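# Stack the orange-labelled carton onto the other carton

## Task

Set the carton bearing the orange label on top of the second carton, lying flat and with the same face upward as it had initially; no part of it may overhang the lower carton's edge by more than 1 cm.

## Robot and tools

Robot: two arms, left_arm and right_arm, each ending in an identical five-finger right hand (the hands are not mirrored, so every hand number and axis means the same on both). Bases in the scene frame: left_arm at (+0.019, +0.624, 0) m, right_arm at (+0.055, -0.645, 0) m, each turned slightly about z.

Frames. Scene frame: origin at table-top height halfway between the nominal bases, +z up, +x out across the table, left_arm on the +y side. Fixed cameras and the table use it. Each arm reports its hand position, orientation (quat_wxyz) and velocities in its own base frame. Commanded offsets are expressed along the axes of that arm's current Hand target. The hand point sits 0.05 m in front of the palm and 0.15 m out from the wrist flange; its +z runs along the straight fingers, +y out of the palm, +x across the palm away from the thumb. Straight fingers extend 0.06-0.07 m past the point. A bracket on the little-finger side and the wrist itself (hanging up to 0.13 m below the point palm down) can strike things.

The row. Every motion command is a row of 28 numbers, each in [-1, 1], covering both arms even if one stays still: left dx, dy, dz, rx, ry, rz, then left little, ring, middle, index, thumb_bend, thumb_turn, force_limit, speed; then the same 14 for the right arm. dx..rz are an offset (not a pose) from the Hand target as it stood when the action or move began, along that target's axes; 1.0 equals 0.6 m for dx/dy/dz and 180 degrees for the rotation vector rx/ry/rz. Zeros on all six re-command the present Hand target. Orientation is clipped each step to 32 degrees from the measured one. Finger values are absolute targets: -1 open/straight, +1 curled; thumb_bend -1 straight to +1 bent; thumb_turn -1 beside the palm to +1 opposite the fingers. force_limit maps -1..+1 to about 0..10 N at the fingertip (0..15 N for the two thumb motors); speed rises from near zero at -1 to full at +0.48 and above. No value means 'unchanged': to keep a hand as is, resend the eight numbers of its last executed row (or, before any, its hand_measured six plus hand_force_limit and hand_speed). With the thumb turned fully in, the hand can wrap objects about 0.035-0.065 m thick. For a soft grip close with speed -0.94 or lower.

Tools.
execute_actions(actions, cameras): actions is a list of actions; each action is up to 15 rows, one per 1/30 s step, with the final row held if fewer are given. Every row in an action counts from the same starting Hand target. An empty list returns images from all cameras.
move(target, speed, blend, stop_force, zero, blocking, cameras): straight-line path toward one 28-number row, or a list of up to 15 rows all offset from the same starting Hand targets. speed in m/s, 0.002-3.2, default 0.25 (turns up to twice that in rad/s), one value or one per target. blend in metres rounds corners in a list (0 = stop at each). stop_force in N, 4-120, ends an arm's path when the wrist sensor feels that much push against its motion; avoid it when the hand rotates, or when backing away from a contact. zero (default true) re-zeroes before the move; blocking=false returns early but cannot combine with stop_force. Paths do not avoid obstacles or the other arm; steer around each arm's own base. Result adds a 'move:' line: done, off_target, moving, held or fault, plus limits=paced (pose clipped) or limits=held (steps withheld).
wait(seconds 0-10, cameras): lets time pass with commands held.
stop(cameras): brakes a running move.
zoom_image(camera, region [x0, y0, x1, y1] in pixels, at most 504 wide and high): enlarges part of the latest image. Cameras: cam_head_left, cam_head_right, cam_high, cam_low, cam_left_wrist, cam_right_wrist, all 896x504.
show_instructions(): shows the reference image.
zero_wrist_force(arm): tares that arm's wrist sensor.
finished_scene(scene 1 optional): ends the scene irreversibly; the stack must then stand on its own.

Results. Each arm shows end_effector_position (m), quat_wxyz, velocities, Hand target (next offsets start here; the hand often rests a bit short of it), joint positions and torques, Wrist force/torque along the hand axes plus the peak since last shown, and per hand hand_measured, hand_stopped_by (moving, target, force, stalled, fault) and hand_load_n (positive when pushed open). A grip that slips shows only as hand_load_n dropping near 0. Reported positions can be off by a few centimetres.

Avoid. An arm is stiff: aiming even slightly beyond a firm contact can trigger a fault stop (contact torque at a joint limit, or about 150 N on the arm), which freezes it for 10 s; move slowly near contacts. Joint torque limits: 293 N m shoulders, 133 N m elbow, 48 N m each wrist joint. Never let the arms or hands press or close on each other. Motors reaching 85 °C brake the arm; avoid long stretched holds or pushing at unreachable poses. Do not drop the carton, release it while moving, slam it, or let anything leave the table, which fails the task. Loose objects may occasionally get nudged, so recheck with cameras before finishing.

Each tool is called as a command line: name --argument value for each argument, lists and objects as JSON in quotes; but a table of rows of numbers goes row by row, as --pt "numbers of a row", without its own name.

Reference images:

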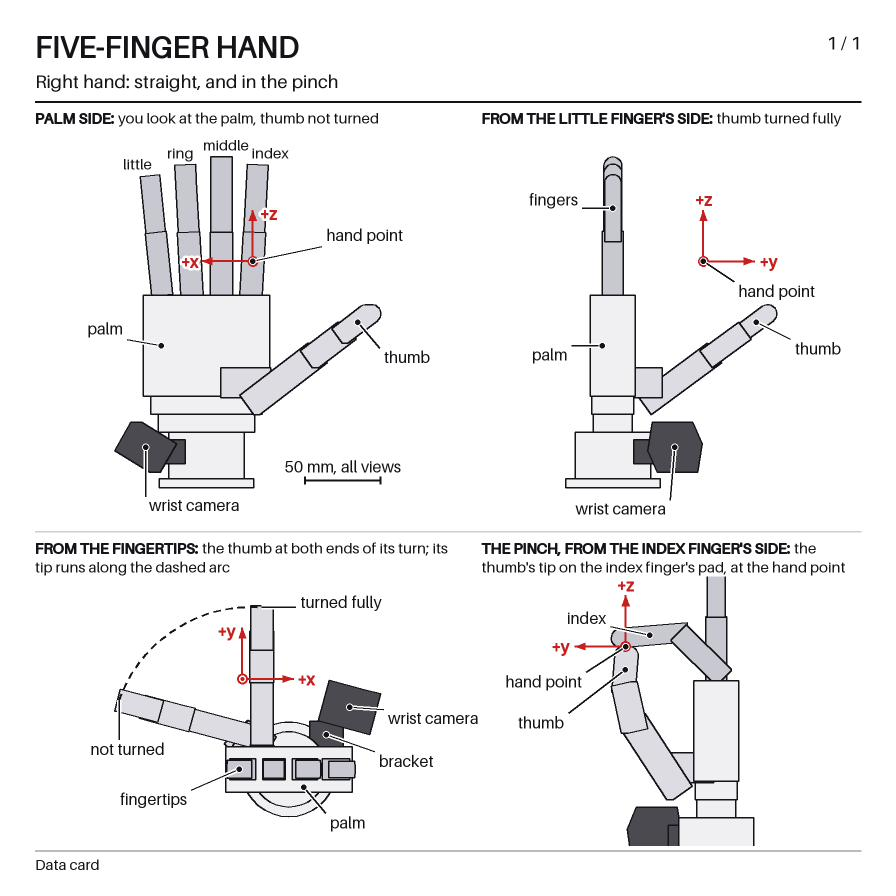

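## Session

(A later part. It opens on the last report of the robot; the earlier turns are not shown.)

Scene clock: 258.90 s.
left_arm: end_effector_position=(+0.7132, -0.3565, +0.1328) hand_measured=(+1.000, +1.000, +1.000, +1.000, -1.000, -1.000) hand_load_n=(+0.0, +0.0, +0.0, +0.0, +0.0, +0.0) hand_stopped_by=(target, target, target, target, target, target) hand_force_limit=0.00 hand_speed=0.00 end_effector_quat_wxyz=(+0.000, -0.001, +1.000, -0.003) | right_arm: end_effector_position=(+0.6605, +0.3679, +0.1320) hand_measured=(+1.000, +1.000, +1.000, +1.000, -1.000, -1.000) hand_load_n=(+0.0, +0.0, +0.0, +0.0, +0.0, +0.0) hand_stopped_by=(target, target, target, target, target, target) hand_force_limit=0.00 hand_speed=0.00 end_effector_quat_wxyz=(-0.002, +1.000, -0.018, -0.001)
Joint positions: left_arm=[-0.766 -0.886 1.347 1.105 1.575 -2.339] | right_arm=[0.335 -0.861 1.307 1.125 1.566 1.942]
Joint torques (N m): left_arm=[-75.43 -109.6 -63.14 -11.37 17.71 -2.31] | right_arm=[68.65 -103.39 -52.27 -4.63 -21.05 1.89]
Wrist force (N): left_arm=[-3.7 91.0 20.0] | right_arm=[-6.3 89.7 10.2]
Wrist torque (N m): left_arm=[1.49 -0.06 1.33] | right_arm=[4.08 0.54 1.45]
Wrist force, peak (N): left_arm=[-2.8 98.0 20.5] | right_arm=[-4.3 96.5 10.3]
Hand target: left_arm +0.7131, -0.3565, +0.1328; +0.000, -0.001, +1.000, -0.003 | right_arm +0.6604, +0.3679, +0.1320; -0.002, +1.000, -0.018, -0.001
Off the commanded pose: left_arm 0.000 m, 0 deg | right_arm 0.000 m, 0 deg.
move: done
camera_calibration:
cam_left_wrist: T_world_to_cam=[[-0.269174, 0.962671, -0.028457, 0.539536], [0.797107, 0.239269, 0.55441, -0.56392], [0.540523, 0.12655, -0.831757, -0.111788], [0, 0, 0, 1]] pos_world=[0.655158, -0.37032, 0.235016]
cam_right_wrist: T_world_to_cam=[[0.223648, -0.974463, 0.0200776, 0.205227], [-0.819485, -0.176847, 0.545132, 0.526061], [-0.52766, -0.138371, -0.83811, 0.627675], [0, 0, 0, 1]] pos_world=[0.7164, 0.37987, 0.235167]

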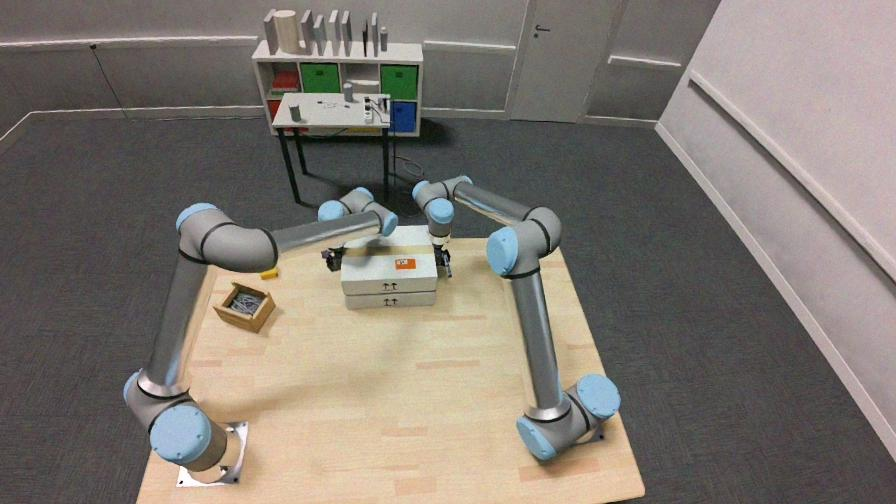

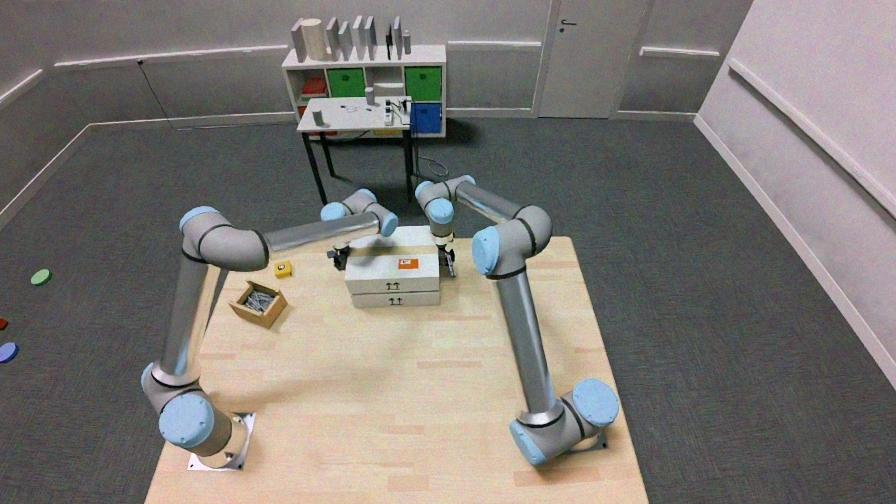

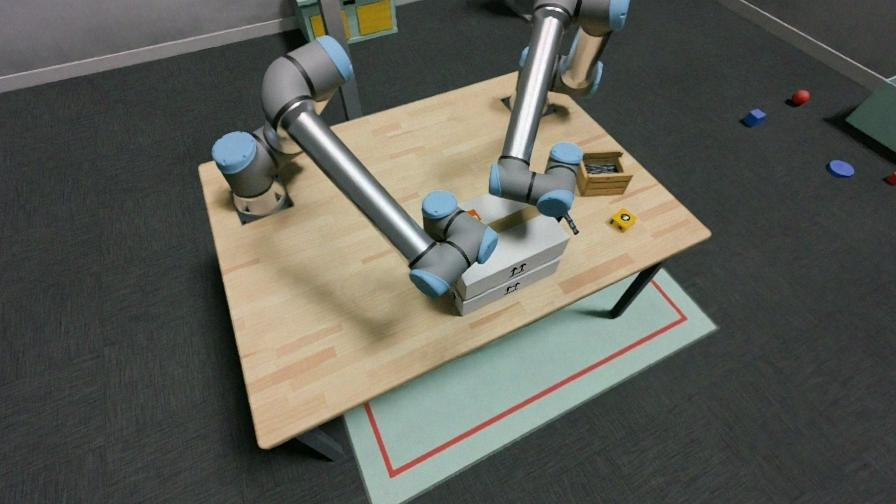

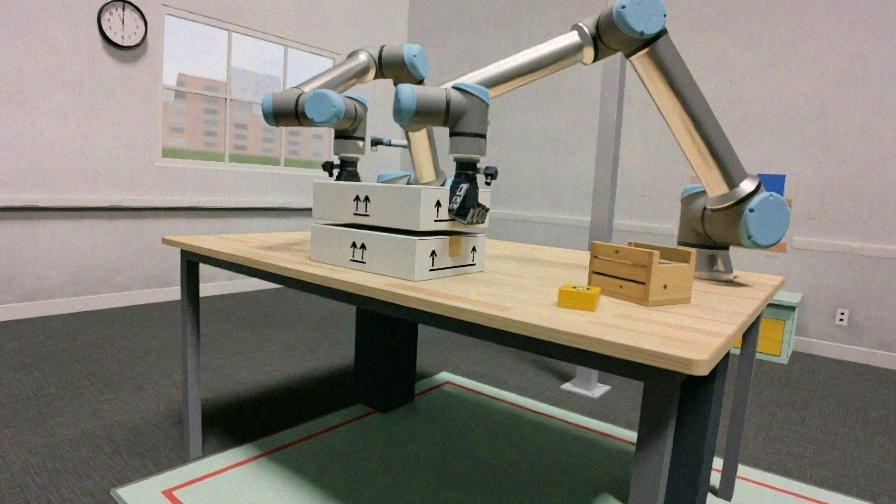

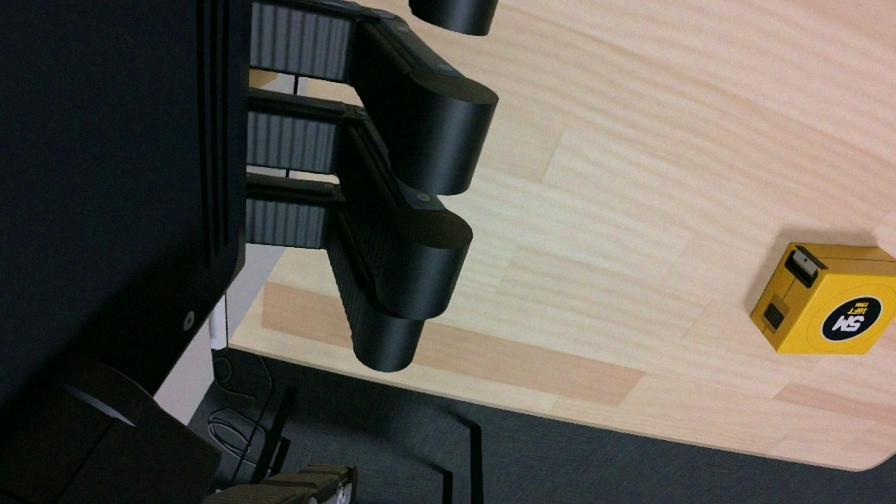

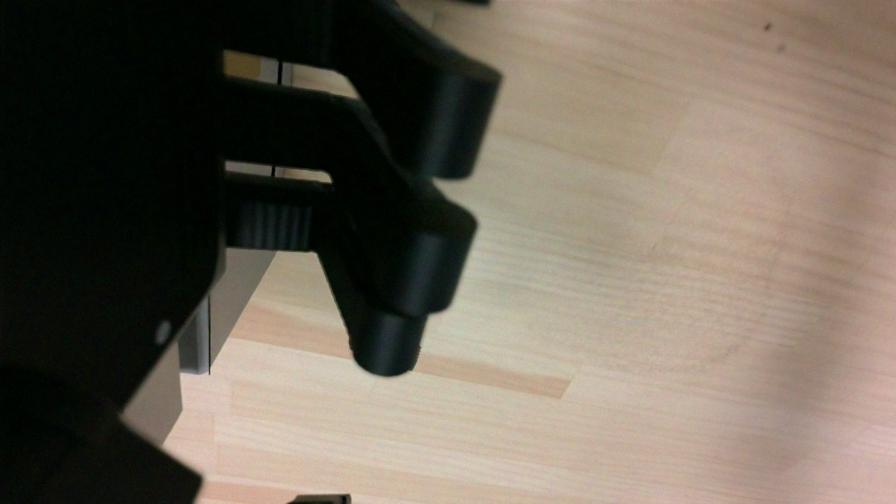

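move --target '[-0.0022,-0.0045,0.012,0,0,0.0017,1,1,1,1,-1,-1,0,0,-0.0024,0.0039,0.012,0,0,0.0017,1,1,1,1,-1,-1,0,0]' --speed 0.02 --cameras '["cam_low"]'

move --target '[0,0,0.025,0,0,0,1,1,1,1,-1,-1,0,0,0,0,0.025,0,0,0,1,1,1,1,-1,-1,0,0]' --speed 0.005 --stop_force 10 --cameras '["cam_low", "cam_high", "cam_head_left"]'

zoom_image --camera "cam_low" --region '[290, 160, 520, 290]'

Scene clock: 298.10 s.
left_arm: end_effector_position=(+0.7144, -0.3593, +0.1255) hand_measured=(+1.000, +1.000, +1.000, +1.000, -1.000, -1.000) hand_load_n=(+0.0, +0.0, +0.0, +0.0, +0.0, +0.0) hand_stopped_by=(target, target, target, target, target, target) hand_force_limit=0.00 hand_speed=0.00 end_effector_quat_wxyz=(+0.000, +0.002, +1.000, -0.003) | right_arm: end_effector_position=(+0.6588, +0.3656, +0.1246) hand_measured=(+1.000, +1.000, +1.000, +1.000, -1.000, -1.000) hand_load_n=(+0.0, +0.0, +0.0, +0.0, +0.0, +0.0) hand_stopped_by=(target, target, target, target, target, target) hand_force_limit=0.00 hand_speed=0.00 end_effector_quat_wxyz=(-0.002, +1.000, -0.021, -0.001)
Joint positions: left_arm=[-0.768 -0.877 1.346 1.097 1.574 -2.336] | right_arm=[0.332 -0.86 1.318 1.112 1.566 1.945]
Joint torques (N m): left_arm=[-76.53 -102.87 -89.53 -10.05 14.96 3.22] | right_arm=[56.83 -86.6 -64.72 -0.87 -19.85 1.94]
Wrist force (N): left_arm=[-2.9 96.9 20.1] | right_arm=[-5.0 95.8 9.8]
Wrist torque (N m): left_arm=[1.63 -0.14 1.86] | right_arm=[4.61 0.42 1.90]
Wrist force, peak (N): left_arm=[-2.9 96.9 20.1] | right_arm=[-5.0 95.8 9.8]
Hand target: left_arm +0.7144, -0.3593, +0.1256; +0.000, +0.001, +1.000, -0.003 | right_arm +0.6589, +0.3657, +0.1248; -0.002, +1.000, -0.021, -0.001
Off the commanded pose: left_arm 0.000 m, 0 deg | right_arm 0.000 m, 0 deg.
move: done
Images, in order (width x height): cam_low 896x504.

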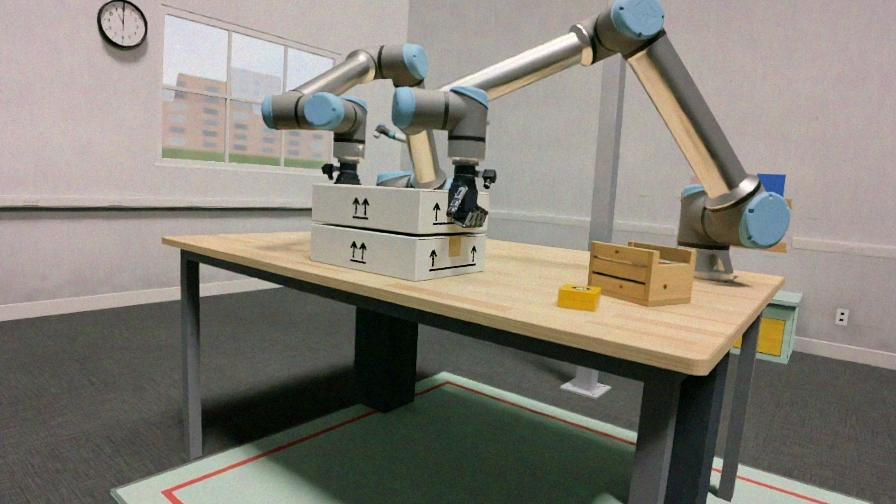

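Scene clock: 301.10 s.
left_arm: end_effector_position=(+0.7144, -0.3593, +0.1175) hand_measured=(+1.000, +1.000, +1.000, +1.000, -1.000, -1.000) hand_load_n=(+0.0, +0.5, +0.0, +0.0, -0.5, +0.0) hand_stopped_by=(target, target, target, target, target, target) hand_force_limit=0.00 hand_speed=0.00 end_effector_quat_wxyz=(+0.000, +0.001, +1.000, -0.003) | right_arm: end_effector_position=(+0.6588, +0.3657, +0.1173) hand_measured=(+1.000, +1.000, +1.000, +1.000, -1.000, -1.000) hand_load_n=(+0.0, +0.0, +0.0, +0.0, +0.0, +0.0) hand_stopped_by=(target, target, target, target, target, target) hand_force_limit=0.00 hand_speed=0.00 end_effector_quat_wxyz=(-0.002, +1.000, -0.021, -0.001)
Joint positions: left_arm=[-0.768 -0.871 1.351 1.086 1.574 -2.336] | right_arm=[0.332 -0.854 1.322 1.102 1.566 1.945]
Joint torques (N m): left_arm=[-77.48 -103.36 -88.87 -10.41 18.44 -2.37] | right_arm=[49.61 -90.38 -64.5 -1.85 -18.18 0.99]
Wrist force (N): left_arm=[-0.9 107.6 9.3] | right_arm=[-8.2 94.2 -3.3]
Wrist torque (N m): left_arm=[3.59 -0.61 2.23] | right_arm=[4.91 1.39 1.58]
Wrist force, peak (N): left_arm=[0.4 109.4 9.0] | right_arm=[-5.1 100.5 8.9]
Hand target: left_arm +0.7144, -0.3593, +0.1175; +0.000, +0.001, +1.000, -0.003 (not the last commanded pose) | right_arm +0.6589, +0.3657, +0.1173; -0.002, +1.000, -0.021, -0.001 (not the last commanded pose)
Off the commanded pose: left_arm 0.007 m, 0 deg | right_arm 0.007 m, 0 deg.
move: contact (left_arm, right_arm)
Images, in order (width x height): cam_head_left 896x504, cam_high 896x504, cam_low 896x504.

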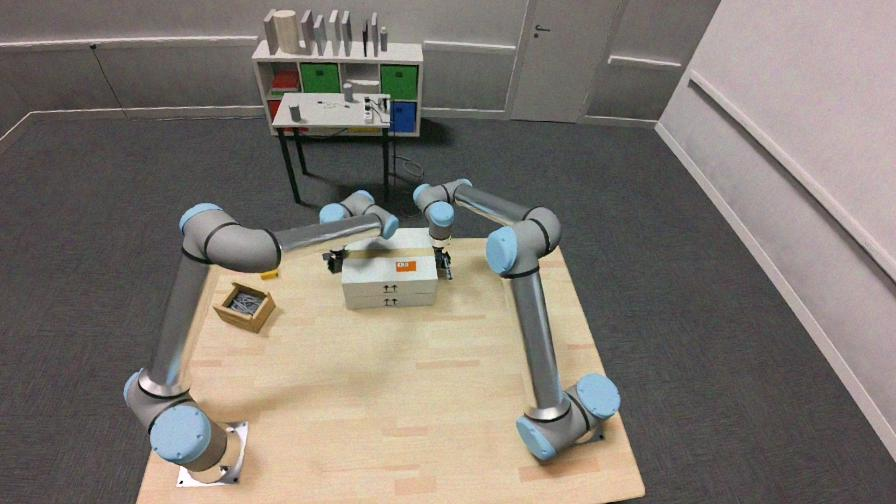

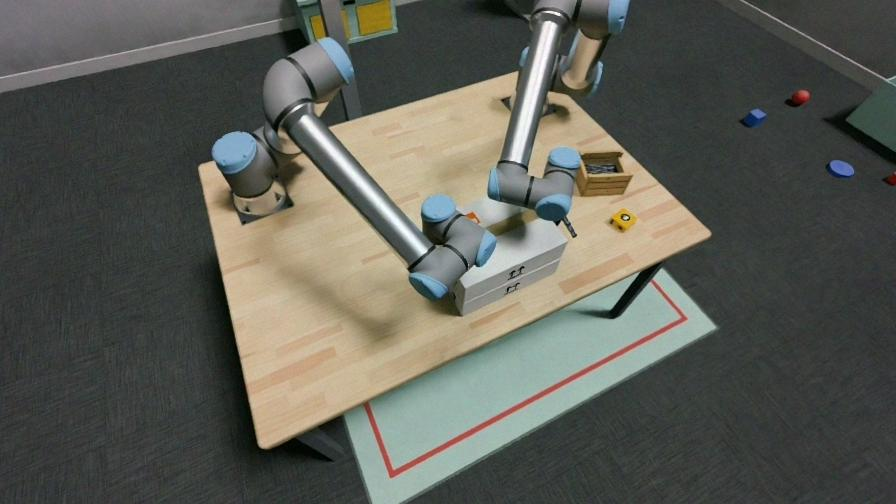

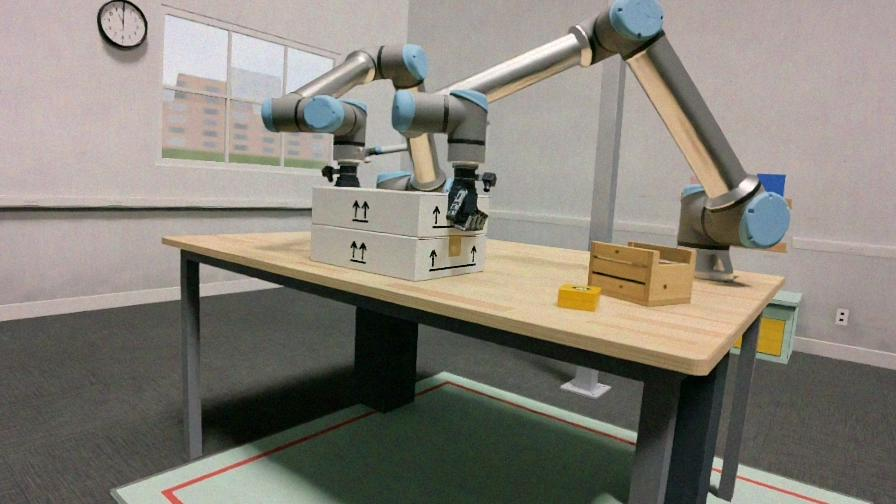

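Scaled by 2.191 from the camera's 896x504 image, which has a finer 1280x720 frame.

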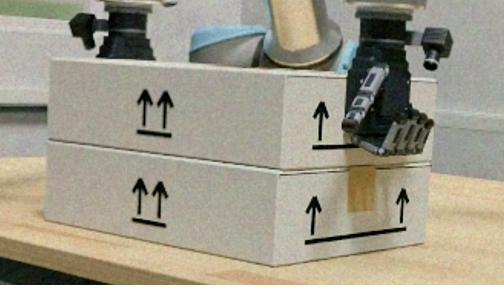

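zoom_image --camera "cam_low" --region '[390, 200, 440, 250]'

zoom_image --camera "cam_low" --region '[295, 200, 345, 250]'

zoom_image --camera "cam_low" --region '[455, 210, 505, 260]'

zoom_image --camera "cam_high" --region '[445, 270, 495, 320]'

zoom_image --camera "cam_high" --region '[535, 225, 585, 275]'

zoom_image --camera "cam_head_left" --region '[335, 270, 375, 310]'

zoom_image --camera "cam_head_left" --region '[415, 270, 455, 310]'

Scaled by 10.080 from the camera's 896x504 image, which has a finer 1280x720 frame.

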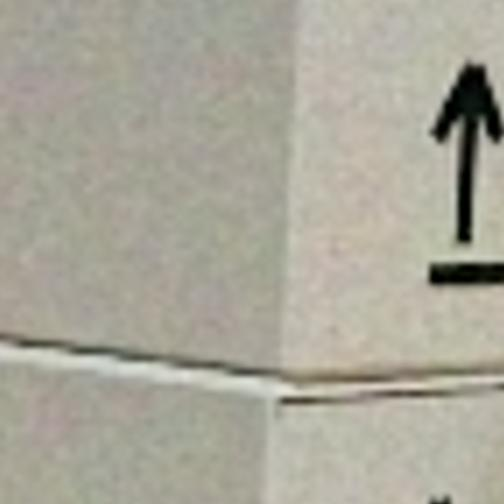

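Scaled by 10.080 from the camera's 896x504 image, which has a finer 1280x720 frame.

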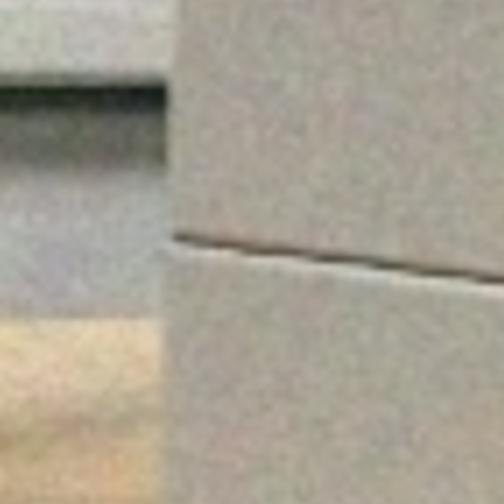

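Scaled by 10.080 from the camera's 896x504 image, which has a finer 1280x720 frame.

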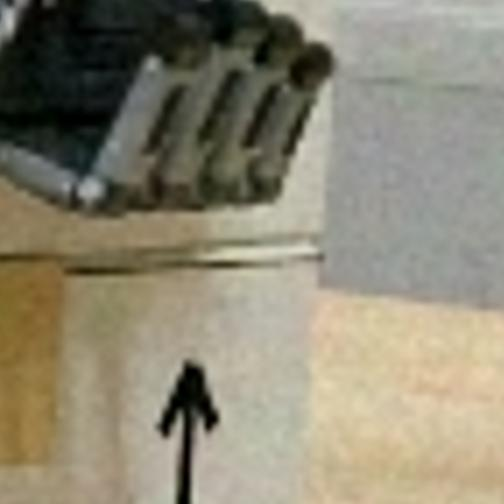

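Scaled by 10.080 from the camera's 896x504 image, which has a finer 1280x720 frame.

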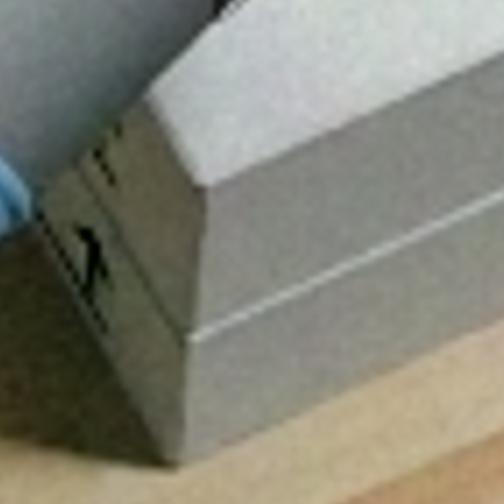

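Scaled by 10.080 from the camera's 896x504 image, which has a finer 1280x720 frame.

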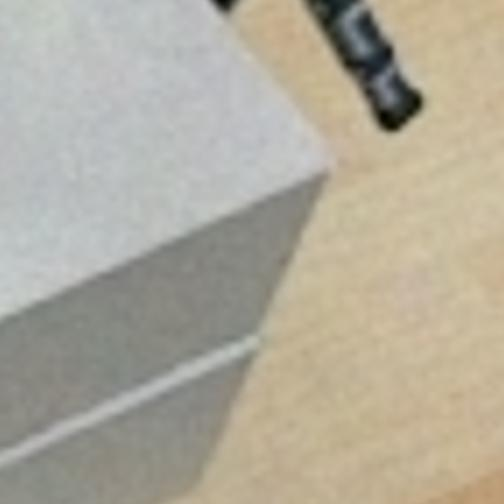

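Scaled by 12.600 from the camera's 896x504 image, which has a finer 1280x720 frame.

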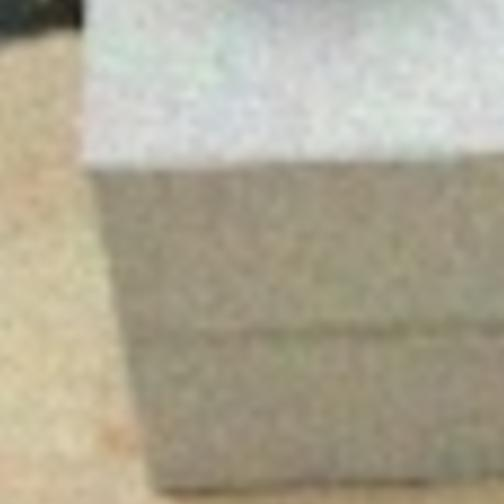

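Scaled by 12.600 from the camera's 896x504 image, which has a finer 1280x720 frame.

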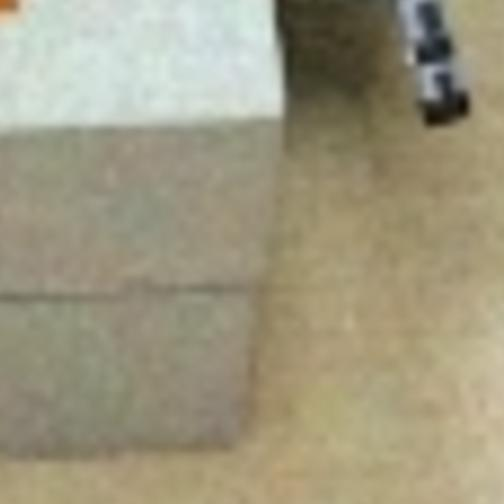

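move --pt "0 0.002 0 0 0 0 1 1 1 1 -1 -1 0 0 0 0.002 0 0 0 0 1 1 1 1 -1 -1 0 0" --pt "0 0.1 0 0 0 0 1 1 1 1 -1 -1 0 0 0 0.1 0 0 0 0 1 1 1 1 -1 -1 0 0" --speed '[0.005,0.08]' --cameras '["all"]'

zoom_image --camera "cam_low" --region '[290, 160, 520, 290]'

zoom_image --camera "cam_high" --region '[410, 170, 590, 330]'

zoom_image --camera "cam_head_left" --region '[320, 220, 470, 330]'

Scene clock: 312.77 s.
left_arm: end_effector_position=(+0.7145, -0.2991, +0.1171) hand_measured=(+1.000, +1.000, +1.000, +1.000, -1.000, -1.000) hand_load_n=(+0.0, +0.5, +0.0, +0.0, -0.5, +0.0) hand_stopped_by=(target, target, target, target, target, target) hand_force_limit=0.00 hand_speed=0.00 end_effector_quat_wxyz=(+0.000, +0.002, +1.000, -0.003) end_effector_velocity=(+0.000, -0.005, +0.000) end_effector_angular_velocity=(+0.000, -0.001, -0.002) | right_arm: end_effector_position=(+0.6564, +0.3056, +0.1170) hand_measured=(+1.000, +1.000, +1.000, +1.000, -1.000, -1.000) hand_load_n=(+0.0, +0.0, +0.0, +0.0, +0.0, +0.0) hand_stopped_by=(target, target, target, target, target, target) hand_force_limit=0.00 hand_speed=0.00 end_effector_quat_wxyz=(-0.002, +1.000, -0.021, -0.001) end_effector_velocity=(+0.001, +0.004, +0.000) end_effector_angular_velocity=(+0.001, -0.001, -0.001)
Joint positions: left_arm=[-0.71 -0.915 1.43 1.052 1.575 -2.278] | right_arm=[0.259 -0.902 1.408 1.065 1.566 1.871]
Joint velocities: left_arm=[-0.006 0.003 -0.005 0.001 -0.001 -0.003] | right_arm=[0.004 0.003 -0.006 0.002 -0.001 0.005]
Joint torques (N m): left_arm=[-9.79 -65.69 -45.57 6.09 0.36 -3.74] | right_arm=[10.95 -69.38 -44.37 6.23 1.3 2.65]
Wrist force (N): left_arm=[-0.2 0.6 0.6] | right_arm=[-3.3 2.3 0.3]
Wrist torque (N m): left_arm=[0.05 0.11 -0.24] | right_arm=[0.41 0.48 -0.26]
Wrist force, peak (N): left_arm=[-0.4 108.6 10.1] | right_arm=[-8.6 94.5 -3.3]
Hand target: left_arm +0.7146, -0.2993, +0.1171; +0.000, +0.001, +1.000, -0.003 | right_arm +0.6564, +0.3058, +0.1170; -0.002, +1.000, -0.021, -0.001
Off the commanded pose: left_arm 0.000 m, 0 deg | right_arm 0.000 m, 0 deg.
move: done
camera_calibration:
cam_left_wrist: T_world_to_cam=[[-0.263975, 0.964113, -0.028343, 0.480808], [0.798337, 0.234887, 0.554514, -0.572277], [0.541272, 0.123751, -0.831691, -0.134242], [0, 0, 0, 1]] pos_world=[0.656453, -0.31252, 0.219316]
cam_right_wrist: T_world_to_cam=[[0.218708, -0.975582, 0.0201414, 0.149303], [-0.82046, -0.17268, 0.545002, 0.519259], [-0.528216, -0.135721, -0.838193, 0.603765], [0, 0, 0, 1]] pos_world=[0.712296, 0.317268, 0.220068]

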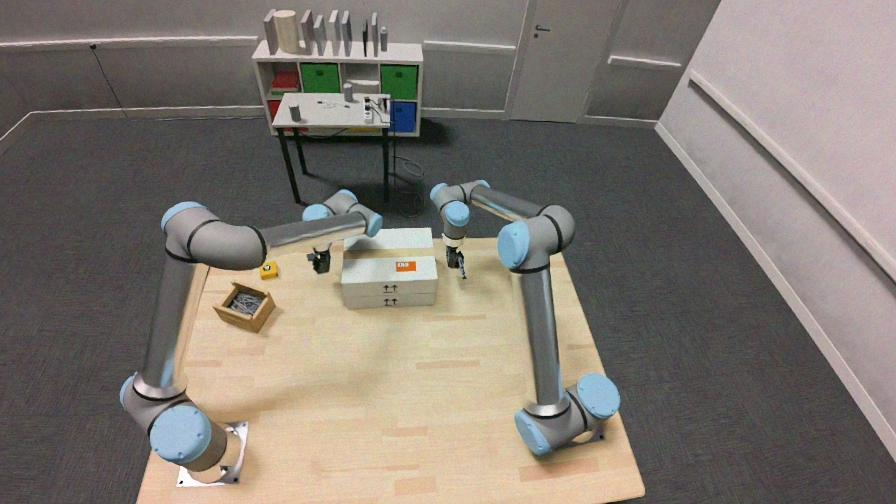

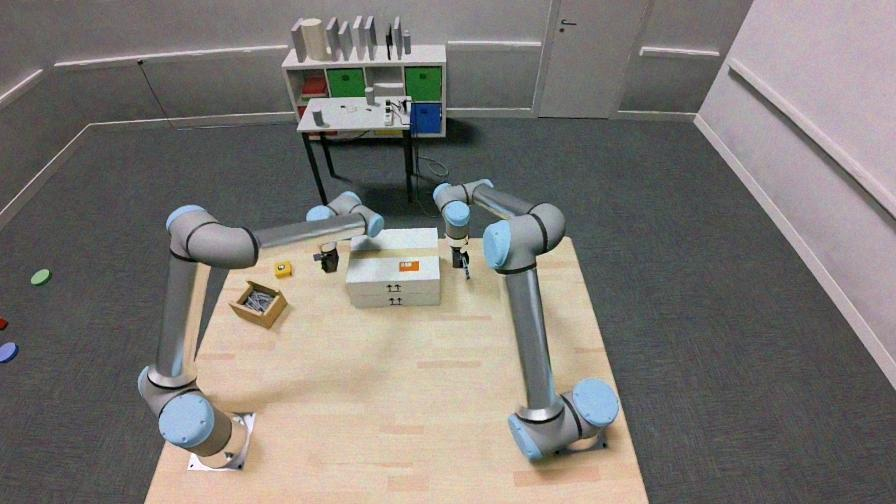

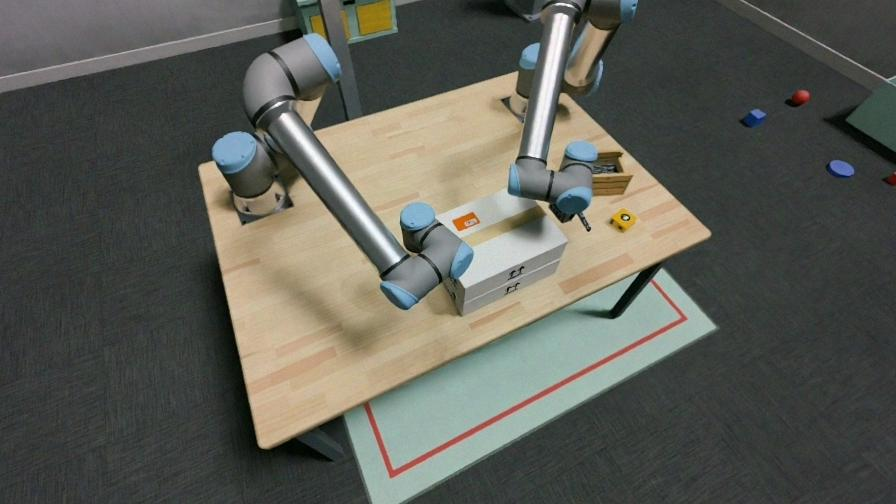

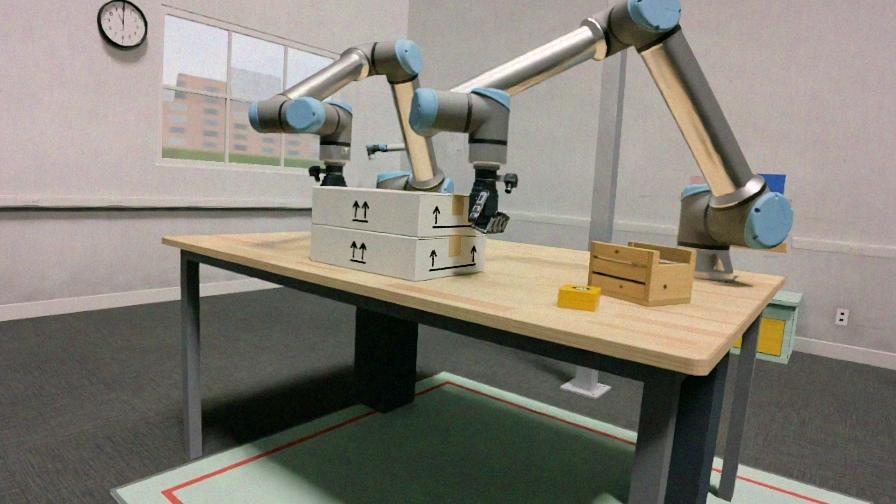

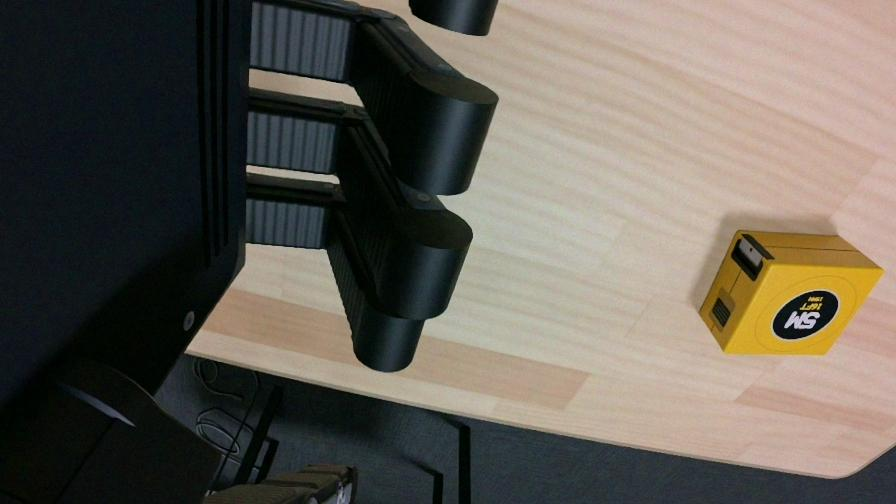

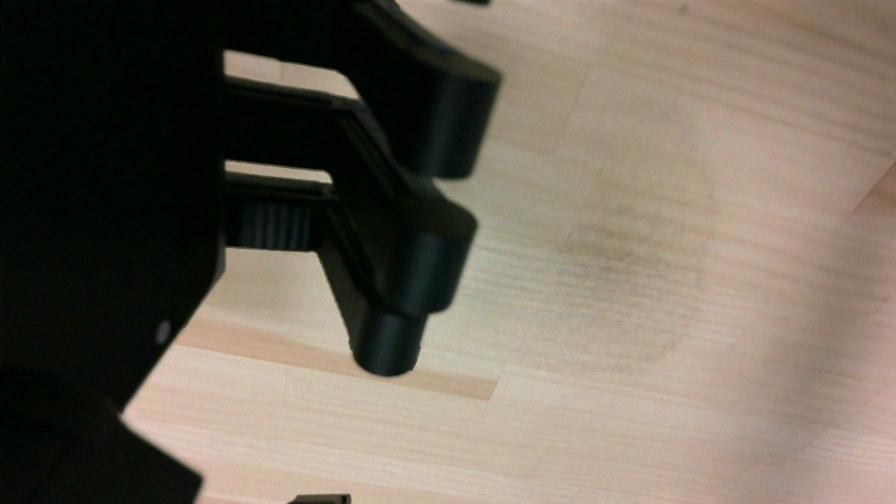

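Scaled by 2.191 from the camera's 896x504 image, which has a finer 1280x720 frame.

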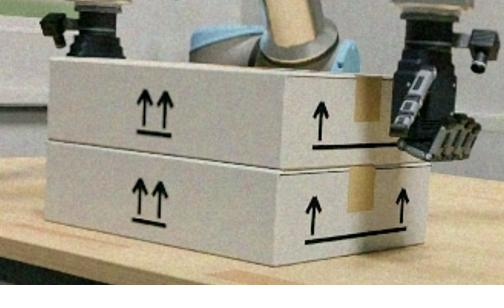

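Scaled by 2.800 from the camera's 896x504 image, which has a finer 1280x720 frame.

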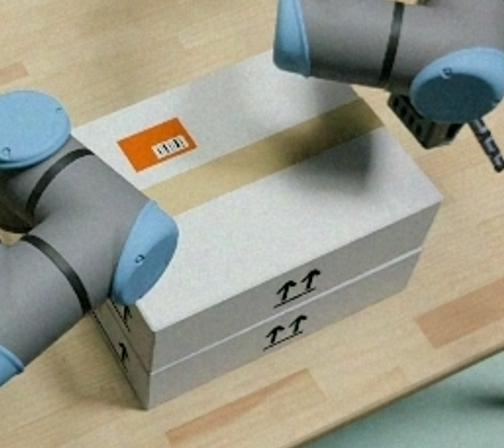

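Scaled by 3.360 from the camera's 896x504 image, which has a finer 1280x720 frame.

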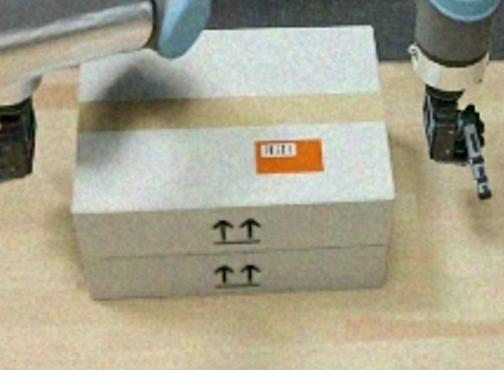

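zoom_image --camera "cam_low" --region '[390, 180, 450, 250]'

zoom_image --camera "cam_low" --region '[300, 180, 360, 250]'

zoom_image --camera "cam_low" --region '[440, 190, 500, 260]'

zoom_image --camera "cam_high" --region '[455, 260, 515, 320]'

zoom_image --camera "cam_high" --region '[535, 225, 585, 275]'

Scaled by 7.200 from the camera's 896x504 image, which has a finer 1280x720 frame.

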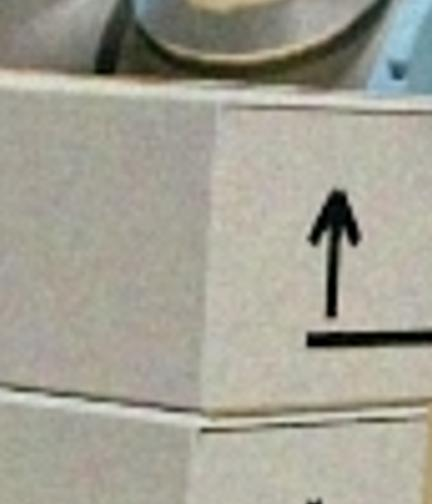

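Scaled by 7.200 from the camera's 896x504 image, which has a finer 1280x720 frame.

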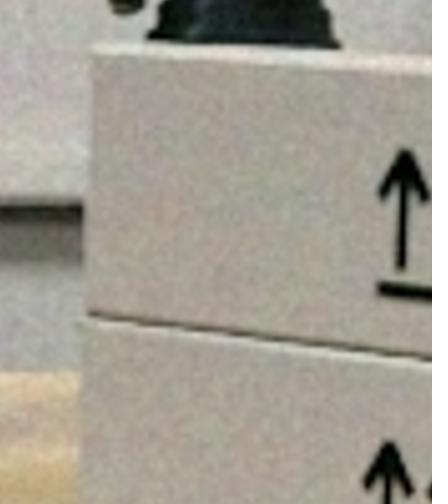

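Scaled by 7.200 from the camera's 896x504 image, which has a finer 1280x720 frame.

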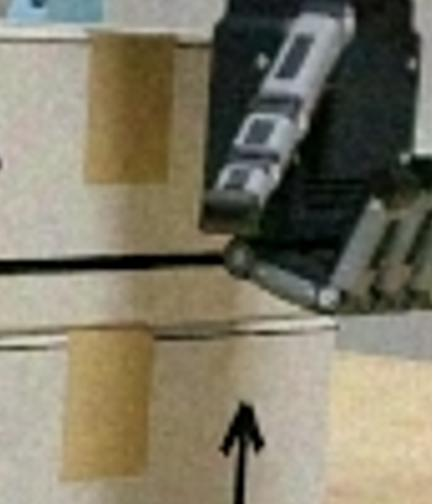

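Scaled by 8.400 from the camera's 896x504 image, which has a finer 1280x720 frame.

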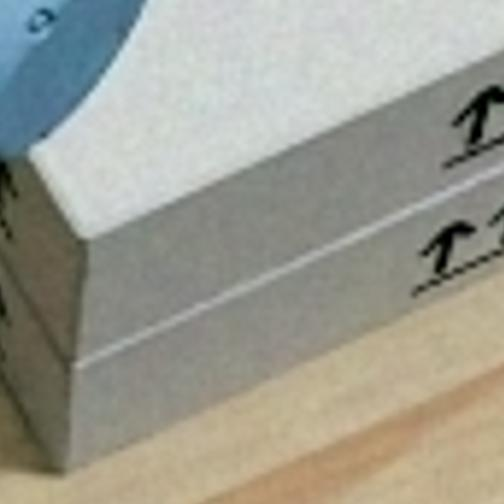

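Scaled by 10.080 from the camera's 896x504 image, which has a finer 1280x720 frame.

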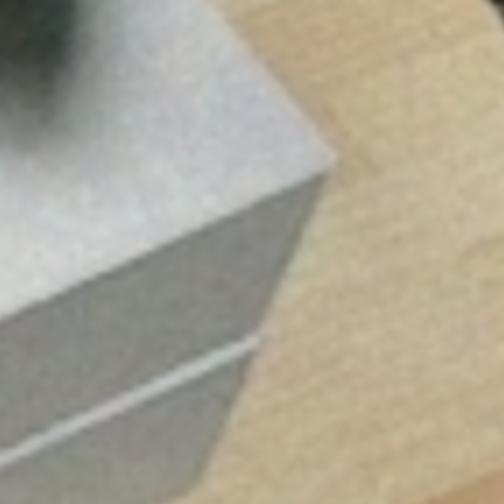

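finished_scene

The scene is finished: the task was done.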